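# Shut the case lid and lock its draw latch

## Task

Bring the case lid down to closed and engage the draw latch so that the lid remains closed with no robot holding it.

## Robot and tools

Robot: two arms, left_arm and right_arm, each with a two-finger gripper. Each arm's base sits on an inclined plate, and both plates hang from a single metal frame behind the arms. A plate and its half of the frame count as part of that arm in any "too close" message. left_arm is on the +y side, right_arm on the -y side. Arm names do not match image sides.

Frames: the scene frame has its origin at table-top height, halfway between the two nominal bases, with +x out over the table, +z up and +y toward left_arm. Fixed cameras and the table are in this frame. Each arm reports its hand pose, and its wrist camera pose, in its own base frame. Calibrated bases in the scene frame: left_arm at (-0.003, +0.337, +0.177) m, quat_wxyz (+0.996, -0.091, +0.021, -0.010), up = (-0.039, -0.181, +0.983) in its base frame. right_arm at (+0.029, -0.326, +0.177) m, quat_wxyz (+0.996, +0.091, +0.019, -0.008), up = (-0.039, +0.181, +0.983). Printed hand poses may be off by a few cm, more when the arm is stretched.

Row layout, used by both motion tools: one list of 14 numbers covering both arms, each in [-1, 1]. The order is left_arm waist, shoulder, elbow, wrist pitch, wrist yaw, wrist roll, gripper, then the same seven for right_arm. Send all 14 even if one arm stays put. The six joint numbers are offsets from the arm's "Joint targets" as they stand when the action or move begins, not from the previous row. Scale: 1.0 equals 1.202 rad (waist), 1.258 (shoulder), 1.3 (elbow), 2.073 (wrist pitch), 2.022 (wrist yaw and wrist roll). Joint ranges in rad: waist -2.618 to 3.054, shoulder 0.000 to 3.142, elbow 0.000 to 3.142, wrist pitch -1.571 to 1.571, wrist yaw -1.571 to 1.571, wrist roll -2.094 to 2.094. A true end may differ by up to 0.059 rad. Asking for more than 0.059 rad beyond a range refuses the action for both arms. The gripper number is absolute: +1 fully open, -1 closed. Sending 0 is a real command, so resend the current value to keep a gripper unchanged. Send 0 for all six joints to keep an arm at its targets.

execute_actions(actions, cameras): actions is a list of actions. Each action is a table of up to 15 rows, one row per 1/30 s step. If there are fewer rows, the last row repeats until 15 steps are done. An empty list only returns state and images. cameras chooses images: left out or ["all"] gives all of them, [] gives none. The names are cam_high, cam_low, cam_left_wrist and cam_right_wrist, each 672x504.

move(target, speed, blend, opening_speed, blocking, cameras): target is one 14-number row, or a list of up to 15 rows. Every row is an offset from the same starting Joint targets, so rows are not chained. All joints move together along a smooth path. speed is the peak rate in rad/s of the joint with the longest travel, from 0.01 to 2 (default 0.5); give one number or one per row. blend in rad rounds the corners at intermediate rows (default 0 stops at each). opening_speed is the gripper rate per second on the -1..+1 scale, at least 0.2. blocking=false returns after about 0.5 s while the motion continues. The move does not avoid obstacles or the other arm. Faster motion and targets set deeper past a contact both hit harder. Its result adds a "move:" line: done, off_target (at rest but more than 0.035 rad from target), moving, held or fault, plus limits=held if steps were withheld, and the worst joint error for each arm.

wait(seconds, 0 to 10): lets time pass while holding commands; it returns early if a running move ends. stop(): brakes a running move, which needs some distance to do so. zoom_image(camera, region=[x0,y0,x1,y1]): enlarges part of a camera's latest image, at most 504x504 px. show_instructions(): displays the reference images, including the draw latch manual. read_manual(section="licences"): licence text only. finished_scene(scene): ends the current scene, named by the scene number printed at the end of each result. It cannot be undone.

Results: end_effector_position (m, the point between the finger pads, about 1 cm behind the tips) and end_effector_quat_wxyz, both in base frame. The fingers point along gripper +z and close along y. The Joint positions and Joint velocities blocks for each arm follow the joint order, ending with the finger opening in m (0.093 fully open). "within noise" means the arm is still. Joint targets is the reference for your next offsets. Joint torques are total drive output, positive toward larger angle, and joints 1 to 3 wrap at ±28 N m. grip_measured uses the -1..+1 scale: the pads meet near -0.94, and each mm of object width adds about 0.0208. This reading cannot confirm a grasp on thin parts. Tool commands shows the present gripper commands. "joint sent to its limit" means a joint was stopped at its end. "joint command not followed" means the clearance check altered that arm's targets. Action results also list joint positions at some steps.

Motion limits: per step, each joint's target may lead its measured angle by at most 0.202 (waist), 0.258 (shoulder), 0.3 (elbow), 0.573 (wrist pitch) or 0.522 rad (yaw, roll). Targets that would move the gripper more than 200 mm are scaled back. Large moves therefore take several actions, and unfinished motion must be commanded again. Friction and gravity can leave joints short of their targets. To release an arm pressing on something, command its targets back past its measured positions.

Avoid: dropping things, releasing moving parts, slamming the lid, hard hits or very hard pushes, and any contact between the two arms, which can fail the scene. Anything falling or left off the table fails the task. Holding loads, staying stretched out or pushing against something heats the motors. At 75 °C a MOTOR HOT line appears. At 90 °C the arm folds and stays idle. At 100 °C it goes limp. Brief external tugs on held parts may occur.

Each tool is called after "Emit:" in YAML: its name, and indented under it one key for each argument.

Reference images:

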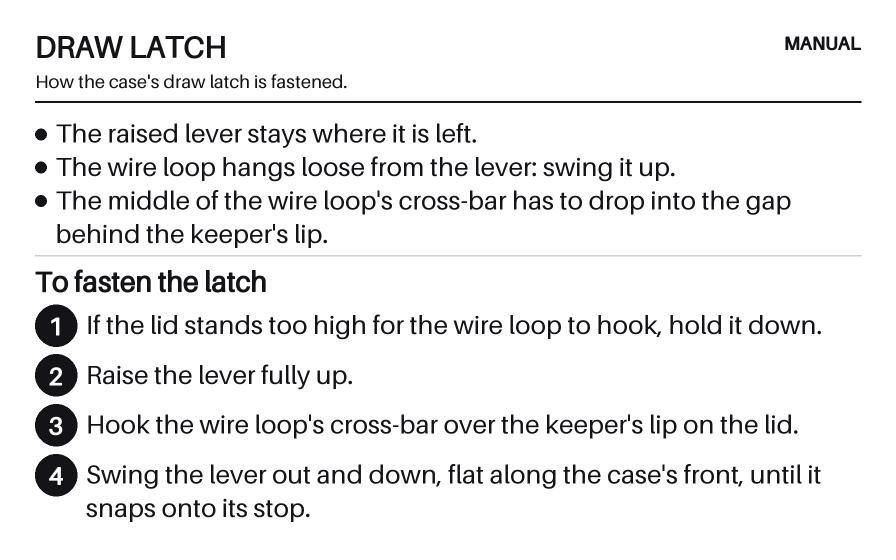

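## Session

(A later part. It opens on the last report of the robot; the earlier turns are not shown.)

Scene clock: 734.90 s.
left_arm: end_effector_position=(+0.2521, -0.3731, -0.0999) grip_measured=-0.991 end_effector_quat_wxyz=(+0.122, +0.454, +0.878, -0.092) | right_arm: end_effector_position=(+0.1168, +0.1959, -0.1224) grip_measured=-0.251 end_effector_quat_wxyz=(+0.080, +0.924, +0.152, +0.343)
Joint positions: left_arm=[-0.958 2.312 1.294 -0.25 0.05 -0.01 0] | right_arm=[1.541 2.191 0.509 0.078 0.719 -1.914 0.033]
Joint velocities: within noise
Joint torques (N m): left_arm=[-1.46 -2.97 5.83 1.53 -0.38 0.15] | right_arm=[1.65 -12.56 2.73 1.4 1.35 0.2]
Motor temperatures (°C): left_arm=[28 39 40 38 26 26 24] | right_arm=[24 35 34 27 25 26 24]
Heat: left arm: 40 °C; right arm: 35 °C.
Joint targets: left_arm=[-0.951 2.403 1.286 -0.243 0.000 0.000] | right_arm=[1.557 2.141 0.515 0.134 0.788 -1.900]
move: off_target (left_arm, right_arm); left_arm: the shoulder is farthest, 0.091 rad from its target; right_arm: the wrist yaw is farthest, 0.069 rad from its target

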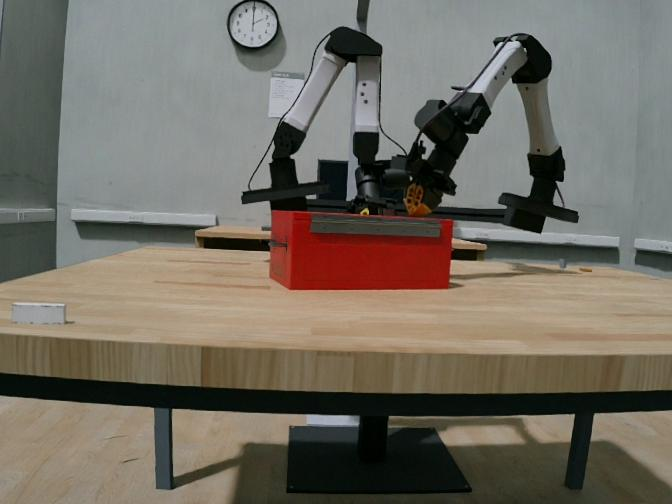

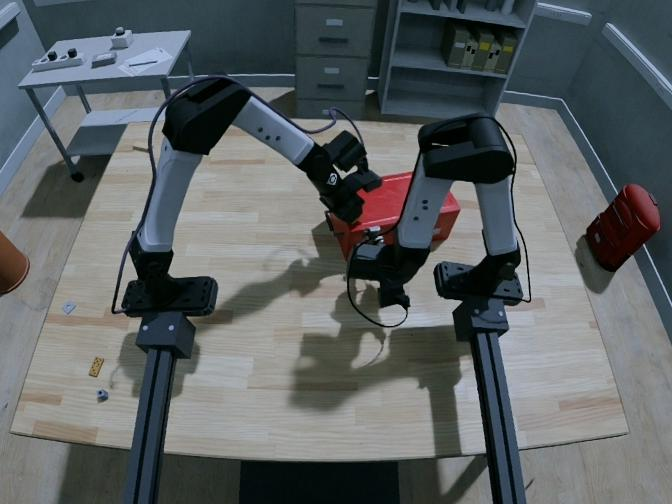

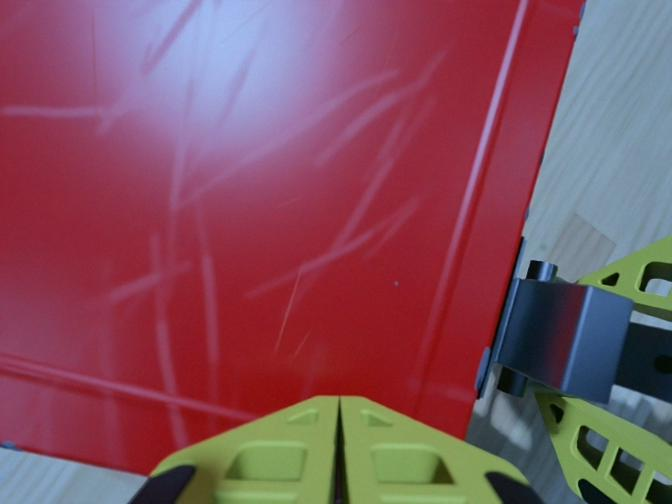

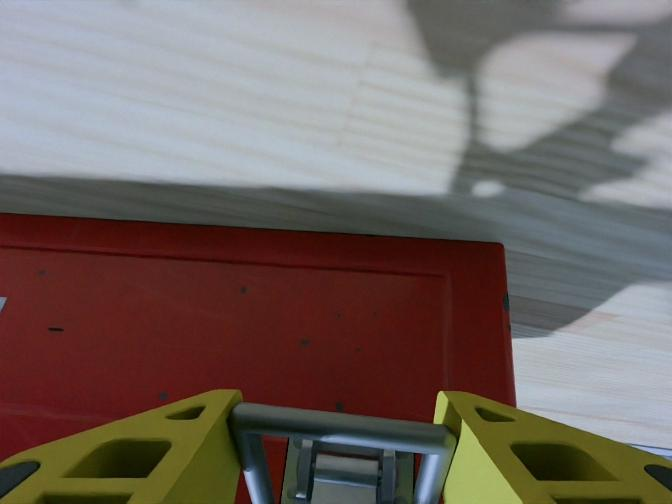

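Emit:
move:
  target:
    - [0,0,0,0,0,0,-1, 0,0,0,0,0,0,-0.25]
    - [0,0,0,0,0,0,-1, 0.0008,-0.0286,-0.0231,-0.0043,0.001,0.0025,-0.25]
  speed: 0.1

Scene clock: 771.93 s.
left_arm: end_effector_position=(+0.2521, -0.3731, -0.0999) grip_measured=-0.991 end_effector_quat_wxyz=(+0.122, +0.454, +0.878, -0.092) | right_arm: end_effector_position=(+0.1145, +0.1960, -0.1166) grip_measured=-0.238 end_effector_quat_wxyz=(+0.072, +0.924, +0.155, +0.342)
Joint positions: left_arm=[-0.958 2.312 1.294 -0.25 0.05 -0.01 0] | right_arm=[1.55 2.152 0.488 0.075 0.714 -1.917 0.034]
Joint velocities: within noise
Joint torques (N m): left_arm=[-1.43 -2.96 5.82 1.53 -0.38 0.15] | right_arm=[1.06 -12.05 2.19 1.37 1.42 0.28]
Motor temperatures (°C): left_arm=[27 39 40 36 27 26 24] | right_arm=[24 40 34 27 26 26 25]
Heat: left arm: 40 °C; right arm: 40 °C.
Joint targets: left_arm=[-0.951 2.403 1.286 -0.243 0.000 0.000] | right_arm=[1.558 2.105 0.485 0.125 0.790 -1.895]
move: off_target (left_arm, right_arm); left_arm: the shoulder is farthest, 0.091 rad from its target; right_arm: the wrist yaw is farthest, 0.076 rad from its target

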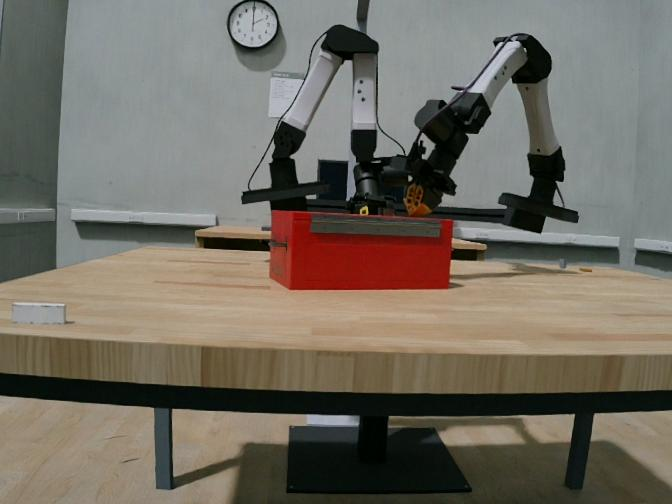

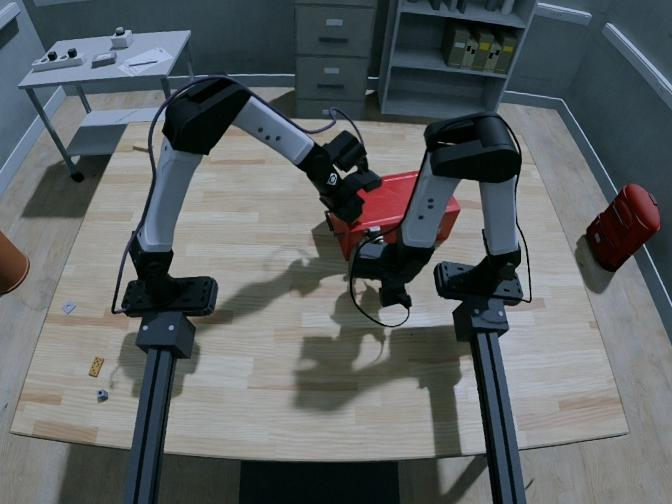

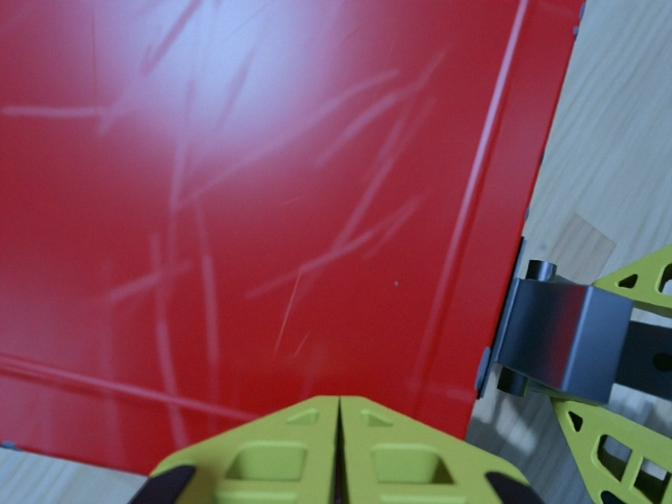

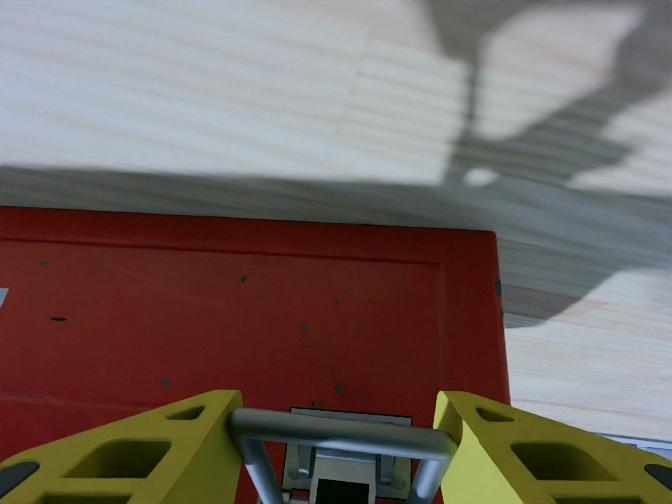

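Emit:
move:
  target: [0,0,0,0,0,0,-1, 0,0,0,0,0,0,-0.09]
  opening_speed: 0.2
  cameras: ["cam_right_wrist","cam_left_wrist"]

Scene clock: 784.03 s.
left_arm: end_effector_position=(+0.2521, -0.3731, -0.0999) grip_measured=-0.991 end_effector_quat_wxyz=(+0.122, +0.454, +0.878, -0.092) | right_arm: end_effector_position=(+0.1181, +0.1989, -0.1093) grip_measured=-0.092 end_effector_quat_wxyz=(+0.066, +0.919, +0.149, +0.360)
Joint positions: left_arm=[-0.958 2.312 1.294 -0.25 0.05 -0.01 0] | right_arm=[1.554 2.133 0.485 0.072 0.749 -1.907 0.041]
Joint velocities: within noise
Joint torques (N m): left_arm=[-1.46 -3 5.78 1.53 -0.36 0.13] | right_arm=[0.76 -10.07 2.51 1.44 1.06 0.14]
Motor temperatures (°C): left_arm=[27 39 40 36 27 26 24] | right_arm=[24 41 34 27 26 26 25]
Heat: left arm: 40 °C; right arm: 41 °C.
Joint targets: left_arm=[-0.951 2.403 1.286 -0.243 0.000 0.000] | right_arm=[1.558 2.105 0.485 0.125 0.790 -1.895]
move: off_target (left_arm, right_arm); left_arm: the shoulder is farthest, 0.091 rad from its target; right_arm: the wrist pitch is farthest, 0.053 rad from its target
Images, in order (width x height): cam_left_wrist 672x504, cam_right_wrist 672x504.

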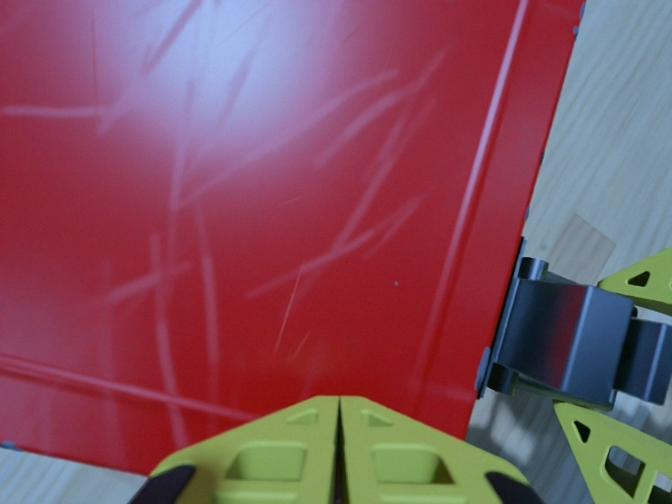

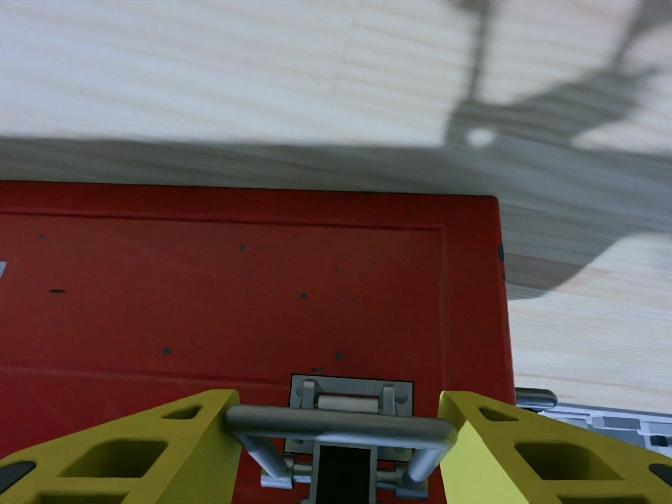

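Emit:
move:
  target: [0,0,0,0,0,0,-1, -0.0216,-0.1025,0.0054,-0.0541,-0.001,-0.0158,-0.09]
  speed: 0.15
  cameras: ["cam_right_wrist","cam_left_wrist"]

Scene clock: 786.77 s.
left_arm: end_effector_position=(+0.2521, -0.3731, -0.0999) grip_measured=-0.991 end_effector_quat_wxyz=(+0.122, +0.454, +0.878, -0.092) | right_arm: end_effector_position=(+0.1210, +0.2040, -0.0851) grip_measured=-0.091 end_effector_quat_wxyz=(+0.061, +0.919, +0.146, +0.362)
Joint positions: left_arm=[-0.958 2.312 1.294 -0.25 0.05 -0.01 0] | right_arm=[1.541 2.002 0.485 -0.034 0.751 -1.924 0.041]
Joint velocities: within noise
Joint torques (N m): left_arm=[-1.46 -2.97 5.76 1.54 -0.36 0.14] | right_arm=[-0.24 -9.43 3.75 1.42 1.02 0.03]
Motor temperatures (°C): left_arm=[27 39 40 36 27 26 24] | right_arm=[24 40 34 27 26 26 24]
Heat: left arm: 40 °C; right arm: 40 °C.
Joint targets: left_arm=[-0.951 2.403 1.286 -0.243 0.000 0.000] | right_arm=[1.532 1.976 0.492 0.012 0.788 -1.927]
move: off_target (left_arm, right_arm); left_arm: the shoulder is farthest, 0.091 rad from its target; right_arm: the wrist pitch is farthest, 0.047 rad from its target
Images, in order (width x height): cam_left_wrist 672x504, cam_right_wrist 672x504.

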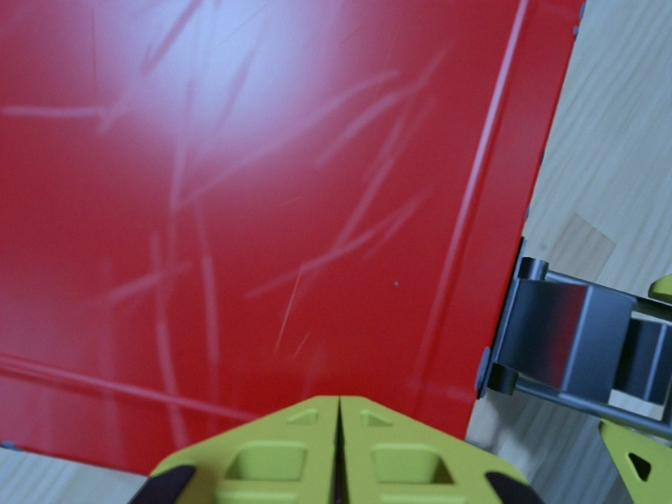

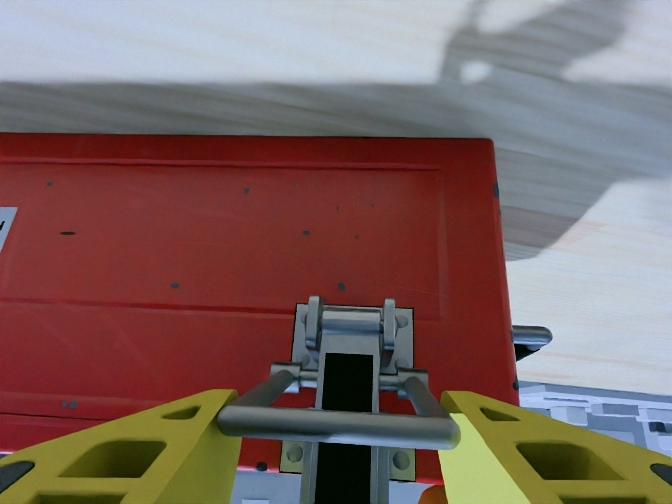

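Emit:
move:
  target: [0,0,0,0,0,0,-1, -0.0624,-0.075,0.0123,0.005,0.0,-0.0524,-0.09]
  speed: 0.15
  cameras: ["cam_right_wrist","cam_left_wrist"]

Scene clock: 790.90 s.
left_arm: end_effector_position=(+0.2521, -0.3731, -0.0999) grip_measured=-0.991 end_effector_quat_wxyz=(+0.122, +0.454, +0.878, -0.092) | right_arm: end_effector_position=(+0.1440, +0.2134, -0.0607) grip_measured=-0.091 end_effector_quat_wxyz=(+0.049, +0.912, +0.133, +0.385)
Joint positions: left_arm=[-0.958 2.312 1.294 -0.25 0.05 -0.01 0] | right_arm=[1.46 1.902 0.485 -0.023 0.789 -2.026 0.041]
Joint velocities: within noise
Joint torques (N m): left_arm=[-1.46 -2.96 5.81 1.53 -0.36 0.14] | right_arm=[0.32 -8.58 5.63 1.65 0.58 0.01]
Motor temperatures (°C): left_arm=[27 39 40 36 27 26 24] | right_arm=[24 40 34 27 26 26 24]
Heat: left arm: 40 °C; right arm: 40 °C.
Joint targets: left_arm=[-0.951 2.403 1.286 -0.243 0.000 0.000] | right_arm=[1.457 1.882 0.508 0.023 0.788 -2.033]
move: off_target (left_arm, right_arm); left_arm: the shoulder is farthest, 0.091 rad from its target; right_arm: the wrist pitch is farthest, 0.046 rad from its target
Images, in order (width x height): cam_left_wrist 672x504, cam_right_wrist 672x504.

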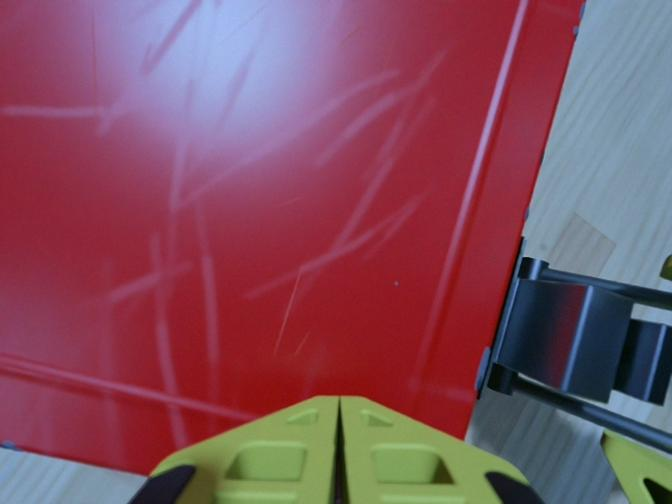

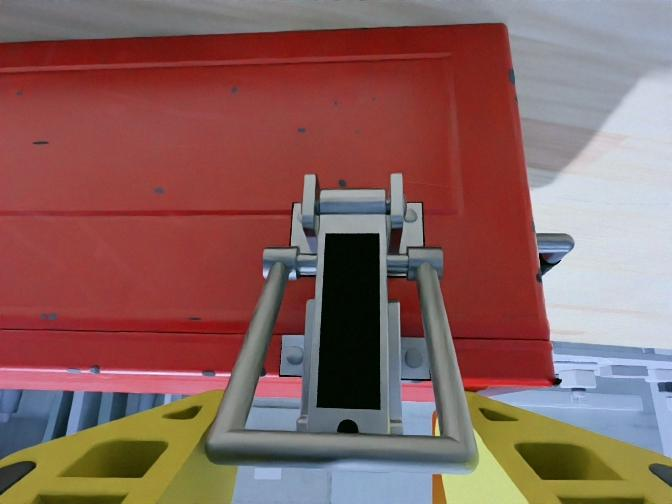

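Emit:
move:
  target: [0,0,0,0,0,0,-1, -0.0691,-0.0064,0.0031,0.0251,-0.0054,-0.0257,-0.09]
  speed: 0.1
  cameras: ["cam_right_wrist","cam_left_wrist"]

Scene clock: 797.90 s.
left_arm: end_effector_position=(+0.2521, -0.3731, -0.0999) grip_measured=-0.991 end_effector_quat_wxyz=(+0.122, +0.454, +0.878, -0.092) | right_arm: end_effector_position=(+0.1639, +0.2176, -0.0560) grip_measured=-0.091 end_effector_quat_wxyz=(+0.035, +0.913, +0.102, +0.394)
Joint positions: left_arm=[-0.958 2.312 1.294 -0.25 0.05 -0.01 0] | right_arm=[1.38 1.893 0.485 0.057 0.79 -2.076 0.041]
Joint velocities: within noise
Joint torques (N m): left_arm=[-1.48 -2.97 5.82 1.52 -0.37 0.14] | right_arm=[0.21 -8.61 6.06 1.48 0.46 0.01]
Motor temperatures (°C): left_arm=[27 39 40 36 27 26 24] | right_arm=[24 39 35 27 26 26 24]
Heat: left arm: 40 °C; right arm: 39 °C.
Joint targets: left_arm=[-0.951 2.403 1.286 -0.243 0.000 0.000] | right_arm=[1.374 1.874 0.512 0.075 0.777 -2.085]
move: off_target (left_arm); left_arm: the shoulder is farthest, 0.091 rad from its target
Images, in order (width x height): cam_left_wrist 672x504, cam_right_wrist 672x504.

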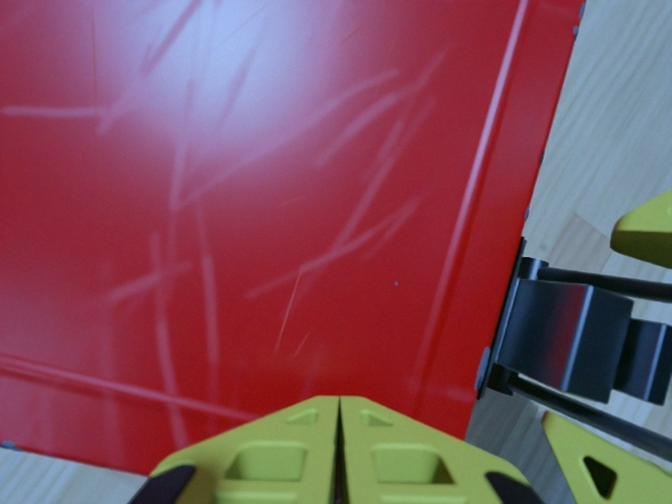

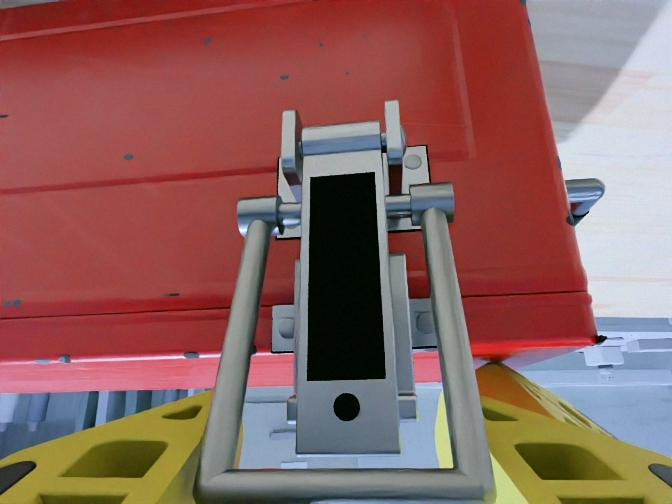

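Emit:
move:
  target: [0,0,0,0,0,0,-1, 0.0033,-0.0469,0.0146,-0.04,0,0,-0.09]
  speed: 0.12
  cameras: ["cam_right_wrist"]

Emit:
move:
  target: [0,0,0,0,0,0,-1, -0.0411,0.013,0.0054,0.0236,-0.0062,0,-0.09]
  speed: 0.1
  cameras: ["cam_right_wrist","cam_left_wrist"]

Scene clock: 818.93 s.
left_arm: end_effector_position=(+0.2521, -0.3731, -0.0999) grip_measured=-0.991 end_effector_quat_wxyz=(+0.122, +0.454, +0.878, -0.092) | right_arm: end_effector_position=(+0.1660, +0.2284, -0.0402) grip_measured=-0.091 end_effector_quat_wxyz=(+0.020, +0.912, +0.095, +0.399)
Joint positions: left_arm=[-0.958 2.312 1.294 -0.25 0.05 -0.01 0] | right_arm=[1.38 1.832 0.511 0.006 0.79 -2.078 0.041]
Joint velocities: within noise
Joint torques (N m): left_arm=[-1.4 -2.97 5.83 1.52 -0.37 0.14] | right_arm=[0.53 -8.27 5.97 1.23 0.45 0.02]
Motor temperatures (°C): left_arm=[27 39 40 35 27 26 24] | right_arm=[24 37 37 28 25 26 24]
Heat: left arm: 40 °C; right arm: 37 °C.
Joint targets: left_arm=[-0.951 2.403 1.286 -0.243 0.000 0.000] | right_arm=[1.378 1.815 0.531 -0.008 0.777 -2.085]
move: off_target (left_arm); left_arm: the shoulder is farthest, 0.091 rad from its target
Images, in order (width x height): cam_right_wrist 672x504.

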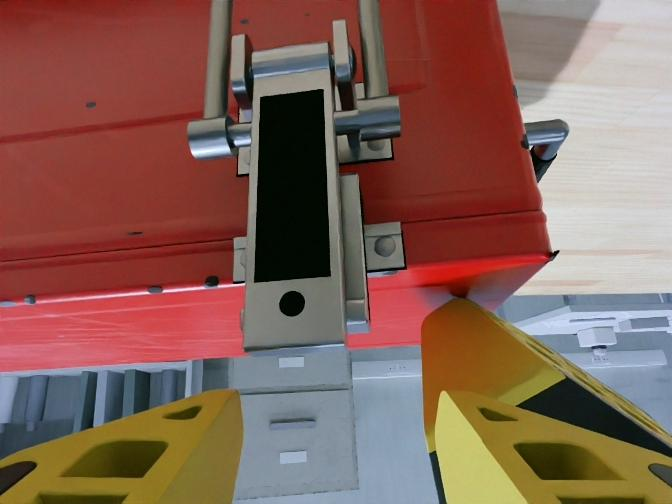

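Scene clock: 819.90 s.
left_arm: end_effector_position=(+0.2521, -0.3731, -0.0999) grip_measured=-0.991 end_effector_quat_wxyz=(+0.122, +0.454, +0.878, -0.092) | right_arm: end_effector_position=(+0.1762, +0.2260, -0.0400) grip_measured=-0.091 end_effector_quat_wxyz=(+0.015, +0.915, +0.070, +0.398)
Joint positions: left_arm=[-0.958 2.312 1.294 -0.25 0.05 -0.01 0] | right_arm=[1.334 1.832 0.511 0.032 0.78 -2.078 0.041]
Joint velocities: within noise
Joint torques (N m): left_arm=[-1.44 -2.99 5.81 1.53 -0.36 0.14] | right_arm=[0.23 -6.67 6.53 1.49 0.41 0.02]
Motor temperatures (°C): left_arm=[27 39 40 35 27 26 24] | right_arm=[24 37 37 28 25 26 24]
Heat: left arm: 40 °C; right arm: 37 °C.
Joint targets: left_arm=[-0.951 2.403 1.286 -0.243 0.000 0.000] | right_arm=[1.328 1.831 0.538 0.041 0.764 -2.085]
move: off_target (left_arm); left_arm: the shoulder is farthest, 0.091 rad from its target
Images, in order (width x height): cam_left_wrist 672x504, cam_right_wrist 672x504.

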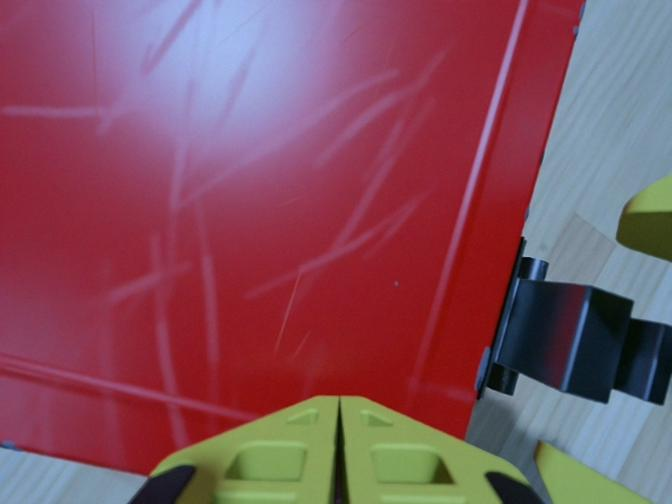

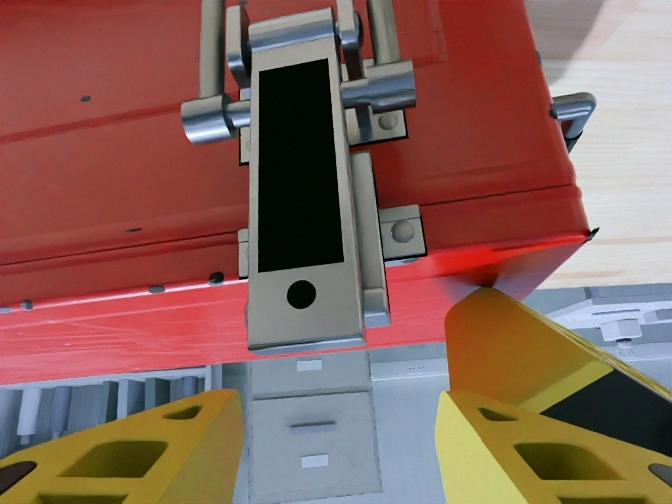

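Emit:
move:
  target:
    - [0,0,0,0,0,0,-1, 0.2105,0.1486,-0.0262,-0.0453,0.0114,0.1162,-0.09]
    - [0,0,0,0,0,0,-1, 0.1265,0.3275,-0.0431,0.124,0.0079,0.043,0.31]
  speed: [0.4,0.5]
  blend: [0.03,0]
  cameras: ["cam_right_wrist","cam_left_wrist"]

Scene clock: 830.43 s.
left_arm: end_effector_position=(+0.2521, -0.3731, -0.0999) grip_measured=-0.991 end_effector_quat_wxyz=(+0.122, +0.454, +0.878, -0.092) | right_arm: end_effector_position=(+0.1387, +0.2118, -0.1199) grip_measured=+0.308 end_effector_quat_wxyz=(+0.043, +0.911, +0.130, +0.388)
Joint positions: left_arm=[-0.958 2.312 1.294 -0.25 0.05 -0.01 0] | right_arm=[1.486 2.23 0.491 0.289 0.796 -1.989 0.06]
Joint velocities: within noise
Joint torques (N m): left_arm=[-1.44 -2.95 5.83 1.53 -0.37 0.14] | right_arm=[0.13 -6.57 1.54 1.18 0.46 0]
Motor temperatures (°C): left_arm=[27 39 40 35 27 26 24] | right_arm=[24 36 37 28 25 26 24]
Heat: left arm: 40 °C; right arm: 37 °C.
Joint targets: left_arm=[-0.951 2.403 1.286 -0.243 0.000 0.000] | right_arm=[1.480 2.243 0.482 0.298 0.780 -1.998]
move: off_target (left_arm); left_arm: the shoulder is farthest, 0.091 rad from its target
Images, in order (width x height): cam_left_wrist 672x504, cam_right_wrist 672x504.

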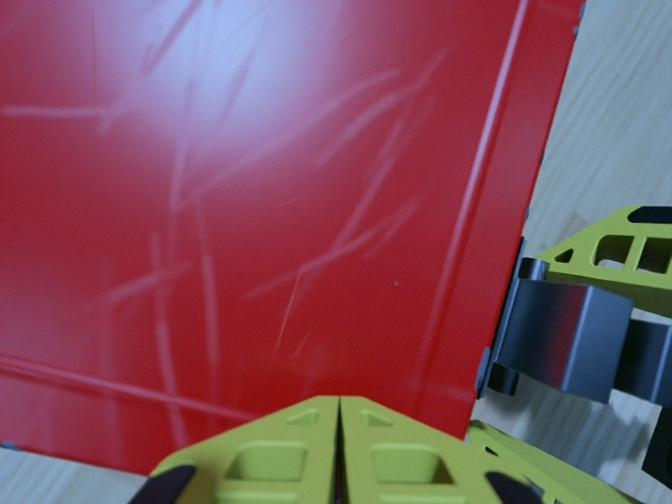

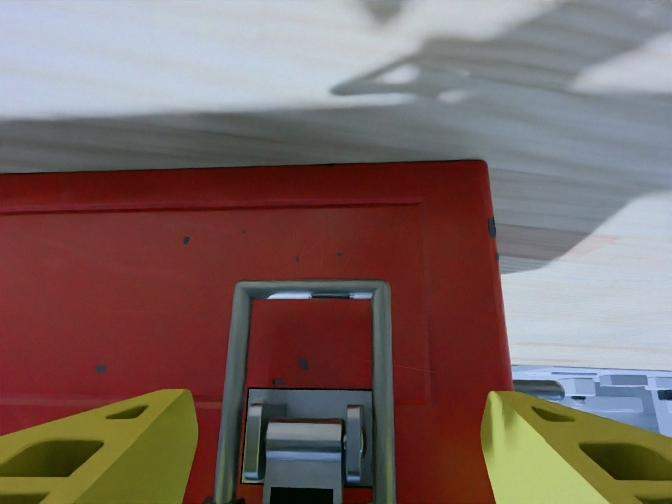

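Emit:
move:
  target: [0,0,0,0,0,0,-1, -0.0932,0.1407,-0.0123,0.1447,-0.0099,-0.043,0.31]
  speed: 0.25
  cameras: ["cam_left_wrist","cam_right_wrist"]

Scene clock: 846.17 s.
left_arm: end_effector_position=(+0.2521, -0.3731, -0.0999) grip_measured=-0.991 end_effector_quat_wxyz=(+0.122, +0.454, +0.878, -0.092) | right_arm: end_effector_position=(+0.1603, +0.2017, -0.1490) grip_measured=+0.308 end_effector_quat_wxyz=(+0.030, +0.915, +0.099, +0.389)
Joint positions: left_arm=[-0.958 2.312 1.294 -0.25 0.05 -0.01 0] | right_arm=[1.375 2.406 0.474 0.589 0.775 -2.076 0.06]
Joint velocities: within noise
Joint torques (N m): left_arm=[-1.46 -2.99 5.82 1.52 -0.36 0.13] | right_arm=[0.27 -6.87 0.62 1.44 0.42 -0.03]
Motor temperatures (°C): left_arm=[27 39 40 35 27 26 24] | right_arm=[24 36 35 27 25 26 24]
Heat: left arm: 40 °C; right arm: 36 °C.
Joint targets: left_arm=[-0.951 2.403 1.286 -0.243 0.000 0.000] | right_arm=[1.369 2.420 0.466 0.598 0.760 -2.085]
move: off_target (left_arm); left_arm: the shoulder is farthest, 0.091 rad from its target
Images, in order (width x height): cam_left_wrist 672x504, cam_right_wrist 672x504.

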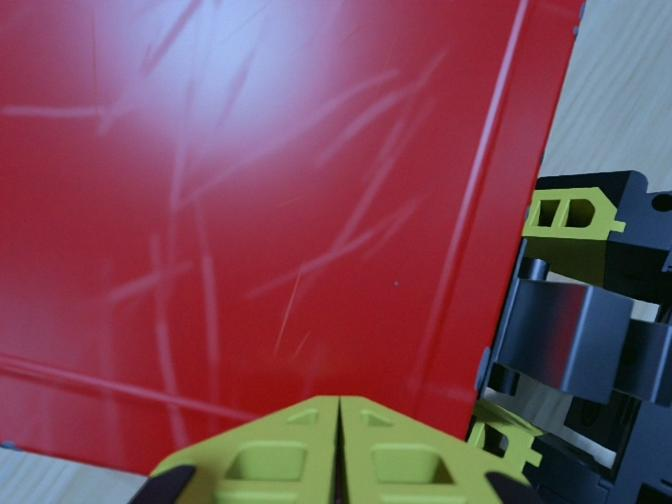

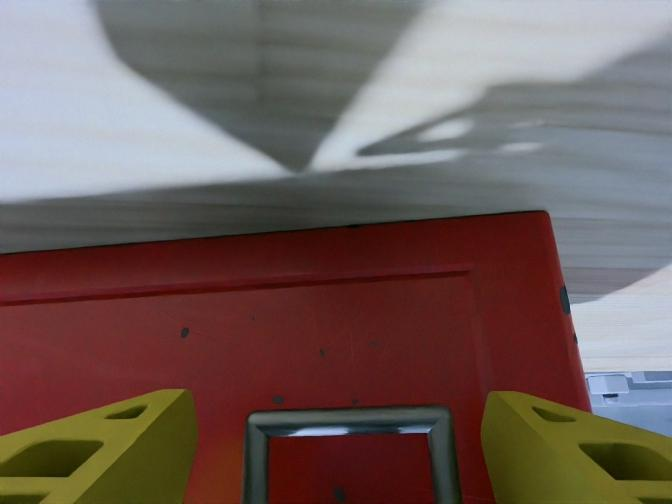

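Emit:
move:
  target:
    - [0,0,0,0,0,0,-1, 0,0,0,0,0,0,-0.13]
    - [0,0,0,0,0,0,-1, 0.1065,-0.0636,-0.0046,-0.0743,0.0109,0.0495,-0.13]
    - [0,0,0,0,0,0,-1, 0.188,-0.1518,-0.0031,-0.1775,0.0134,0.1187,-0.13]
  speed: 0.15
  blend: [0,0.02,0]
  opening_speed: 0.8
  cameras: ["cam_left_wrist","cam_right_wrist"]

Scene clock: 869.97 s.
left_arm: end_effector_position=(+0.2521, -0.3731, -0.0999) grip_measured=-0.991 end_effector_quat_wxyz=(+0.122, +0.454, +0.878, -0.092) | right_arm: end_effector_position=(+0.1143, +0.1938, -0.1294) grip_measured=-0.125 end_effector_quat_wxyz=(+0.053, +0.915, +0.145, +0.371)
Joint positions: left_arm=[-0.958 2.312 1.294 -0.25 0.05 -0.01 0] | right_arm=[1.586 2.257 0.465 0.221 0.769 -1.871 0.039]
Joint velocities: within noise
Joint torques (N m): left_arm=[-1.46 -2.97 5.82 1.53 -0.37 0.14] | right_arm=[1.07 -10.28 1.51 0.95 0.83 0.34]
Motor temperatures (°C): left_arm=[27 38 40 35 27 26 24] | right_arm=[24 35 34 27 25 26 24]
Heat: left arm: 40 °C; right arm: 35 °C.
Joint targets: left_arm=[-0.951 2.403 1.286 -0.243 0.000 0.000] | right_arm=[1.594 2.229 0.462 0.230 0.787 -1.845]
move: off_target (left_arm); left_arm: the shoulder is farthest, 0.091 rad from its target
Images, in order (width x height): cam_left_wrist 672x504, cam_right_wrist 672x504.

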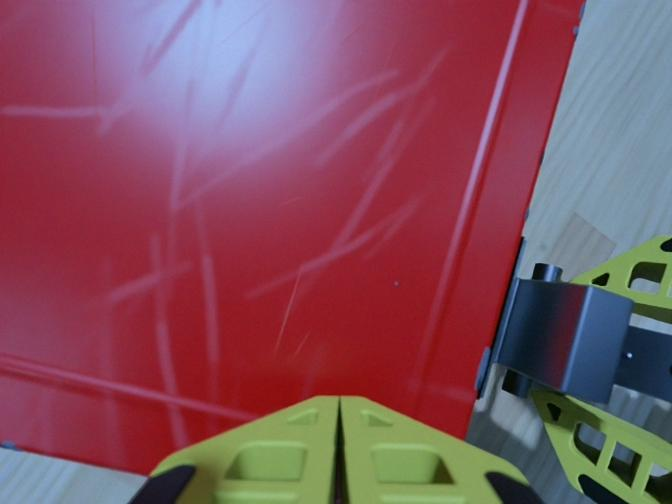

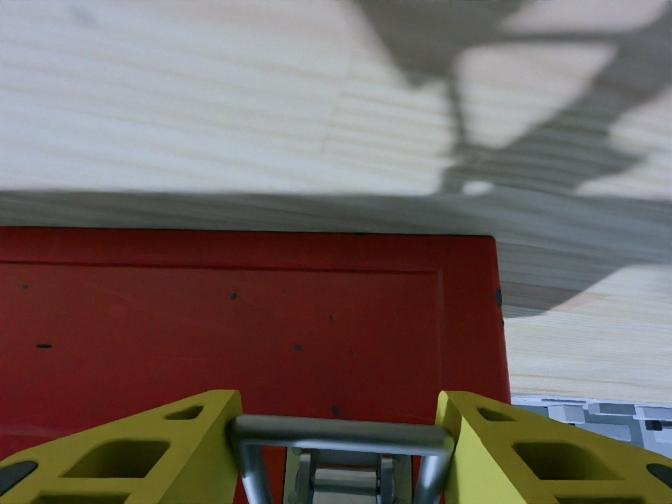

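Emit:
move:
  target:
    - [0,0,0,0,0,0,-1, 0,0,0,0,0,0,-0.1]
    - [0,0,0,0,0,0,-1, 0,-0.1288,-0.0015,-0.0748,0,0,-0.1]
  speed: 0.15
  opening_speed: 0.4
  cameras: ["cam_left_wrist","cam_right_wrist"]

Scene clock: 884.73 s.
left_arm: end_effector_position=(+0.2521, -0.3731, -0.0999) grip_measured=-0.991 end_effector_quat_wxyz=(+0.122, +0.454, +0.878, -0.092) | right_arm: end_effector_position=(+0.1128, +0.1987, -0.1014) grip_measured=-0.100 end_effector_quat_wxyz=(+0.052, +0.917, +0.143, +0.370)
Joint positions: left_arm=[-0.958 2.312 1.294 -0.25 0.05 -0.01 0] | right_arm=[1.59 2.095 0.465 0.053 0.766 -1.858 0.04]
Joint velocities: within noise
Joint torques (N m): left_arm=[-1.47 -2.97 5.81 1.52 -0.37 0.14] | right_arm=[0.7 -9.78 2.25 1.09 0.87 0.2]
Motor temperatures (°C): left_arm=[27 38 39 35 27 26 24] | right_arm=[24 36 33 27 25 26 24]
Heat: left arm: 39 °C; right arm: 36 °C.
Joint targets: left_arm=[-0.951 2.403 1.286 -0.243 0.000 0.000] | right_arm=[1.594 2.067 0.460 0.075 0.787 -1.845]
move: off_target (left_arm); left_arm: the shoulder is farthest, 0.091 rad from its target
Images, in order (width x height): cam_left_wrist 672x504, cam_right_wrist 672x504.

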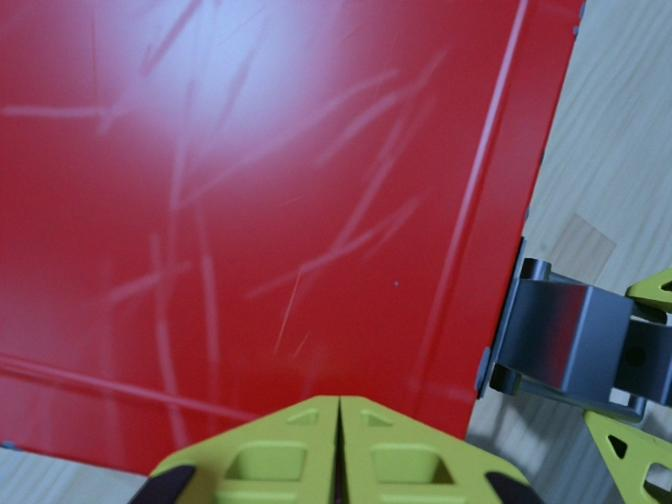

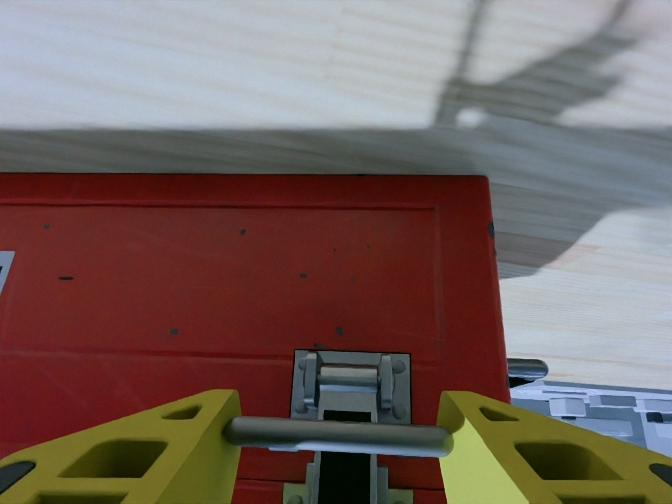

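Emit:
move:
  target: [0,0,0,0,0,0,-1, -0.0075,-0.1049,0.0192,-0.0603,0,-0.006,-0.1]
  speed: 0.12
  cameras: ["cam_left_wrist","cam_right_wrist"]

Scene clock: 888.43 s.
left_arm: end_effector_position=(+0.2521, -0.3731, -0.0999) grip_measured=-0.991 end_effector_quat_wxyz=(+0.122, +0.454, +0.878, -0.092) | right_arm: end_effector_position=(+0.1163, +0.2043, -0.0749) grip_measured=-0.100 end_effector_quat_wxyz=(+0.043, +0.914, +0.135, +0.381)
Joint positions: left_arm=[-0.958 2.312 1.294 -0.25 0.05 -0.01 0] | right_arm=[1.585 1.96 0.465 -0.055 0.786 -1.858 0.04]
Joint velocities: within noise
Joint torques (N m): left_arm=[-1.46 -2.97 5.82 1.52 -0.37 0.14] | right_arm=[0.44 -9.05 4.89 0.94 0.65 0.09]
Motor temperatures (°C): left_arm=[27 38 39 35 27 26 24] | right_arm=[24 36 33 27 25 26 23]
Heat: left arm: 39 °C; right arm: 36 °C.
Joint targets: left_arm=[-0.951 2.403 1.286 -0.243 0.000 0.000] | right_arm=[1.585 1.935 0.485 -0.050 0.787 -1.857]
move: off_target (left_arm); left_arm: the shoulder is farthest, 0.091 rad from its target
Images, in order (width x height): cam_left_wrist 672x504, cam_right_wrist 672x504.

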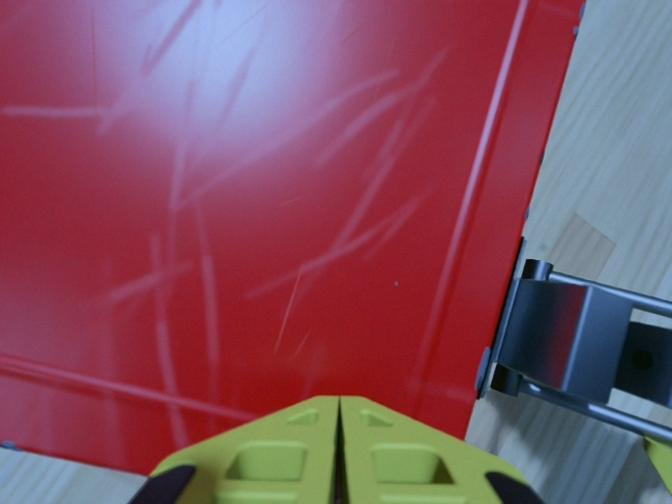

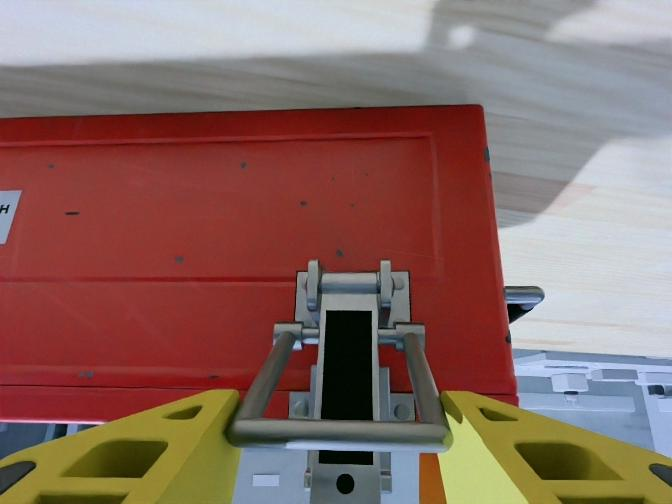

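Emit:
move:
  target: [0,0,0,0,0,0,-1, -0.084,-0.0819,0.0154,-0.0072,0.0035,-0.0702,-0.1]
  speed: 0.12
  cameras: ["cam_left_wrist","cam_right_wrist"]

Scene clock: 909.07 s.
left_arm: end_effector_position=(+0.2521, -0.3731, -0.0999) grip_measured=-0.991 end_effector_quat_wxyz=(+0.122, +0.454, +0.878, -0.092) | right_arm: end_effector_position=(+0.1374, +0.2133, -0.0532) grip_measured=-0.100 end_effector_quat_wxyz=(+0.040, +0.913, +0.130, +0.384)
Joint positions: left_arm=[-0.958 2.312 1.294 -0.25 0.05 -0.01 0] | right_arm=[1.487 1.854 0.479 -0.074 0.786 -1.987 0.04]
Joint velocities: within noise
Joint torques (N m): left_arm=[-1.44 -2.96 5.81 1.52 -0.37 0.14] | right_arm=[0.24 -8.49 6.05 1.19 0.71 -0.04]
Motor temperatures (°C): left_arm=[27 38 39 35 27 26 24] | right_arm=[24 36 34 27 25 26 23]
Heat: left arm: 39 °C; right arm: 36 °C.
Joint targets: left_arm=[-0.951 2.403 1.286 -0.243 0.000 0.000] | right_arm=[1.484 1.832 0.505 -0.065 0.794 -1.999]
move: off_target (left_arm); left_arm: the shoulder is farthest, 0.091 rad from its target
Images, in order (width x height): cam_left_wrist 672x504, cam_right_wrist 672x504.

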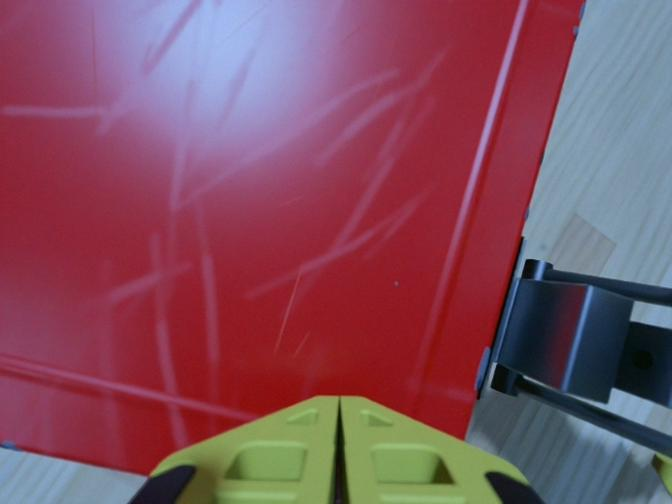

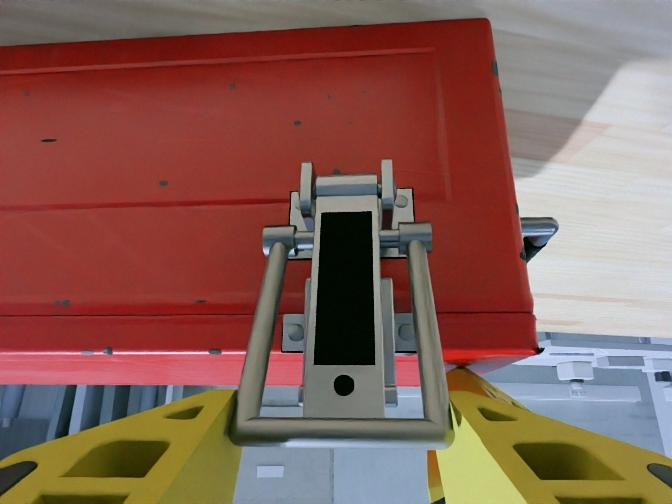

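Emit:
move:
  target: [0,0,0,0,0,0,-1, -0.0691,-0.0254,0.0092,0.0188,-0.007,-0.045,-0.1]
  speed: 0.1
  cameras: ["cam_left_wrist","cam_right_wrist"]

Scene clock: 913.00 s.
left_arm: end_effector_position=(+0.2521, -0.3731, -0.0999) grip_measured=-0.991 end_effector_quat_wxyz=(+0.122, +0.454, +0.878, -0.092) | right_arm: end_effector_position=(+0.1572, +0.2201, -0.0423) grip_measured=-0.100 end_effector_quat_wxyz=(+0.035, +0.912, +0.119, +0.391)
Joint positions: left_arm=[-0.958 2.312 1.294 -0.25 0.05 -0.01 0] | right_arm=[1.407 1.818 0.495 -0.038 0.786 -2.08 0.04]
Joint velocities: within noise
Joint torques (N m): left_arm=[-1.46 -2.99 5.79 1.53 -0.37 0.13] | right_arm=[0.16 -8.17 6.13 1.4 0.53 -0.01]
Motor temperatures (°C): left_arm=[27 38 39 35 27 26 24] | right_arm=[24 36 35 27 25 26 23]
Heat: left arm: 39 °C; right arm: 36 °C.
Joint targets: left_arm=[-0.951 2.403 1.286 -0.243 0.000 0.000] | right_arm=[1.401 1.800 0.517 -0.026 0.780 -2.090]
move: off_target (left_arm); left_arm: the shoulder is farthest, 0.091 rad from its target
Images, in order (width x height): cam_left_wrist 672x504, cam_right_wrist 672x504.

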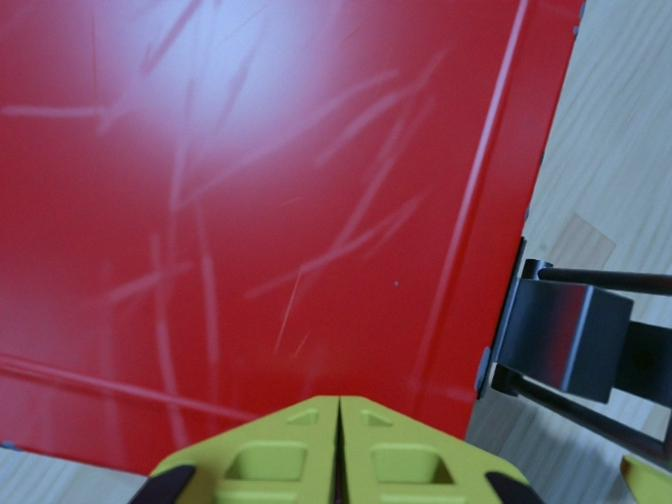

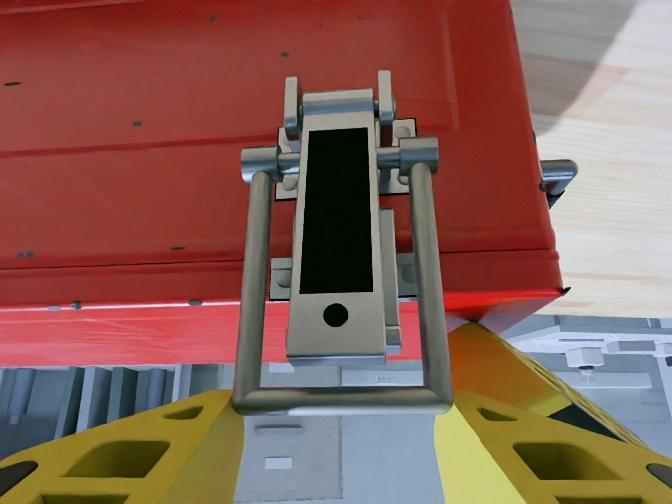

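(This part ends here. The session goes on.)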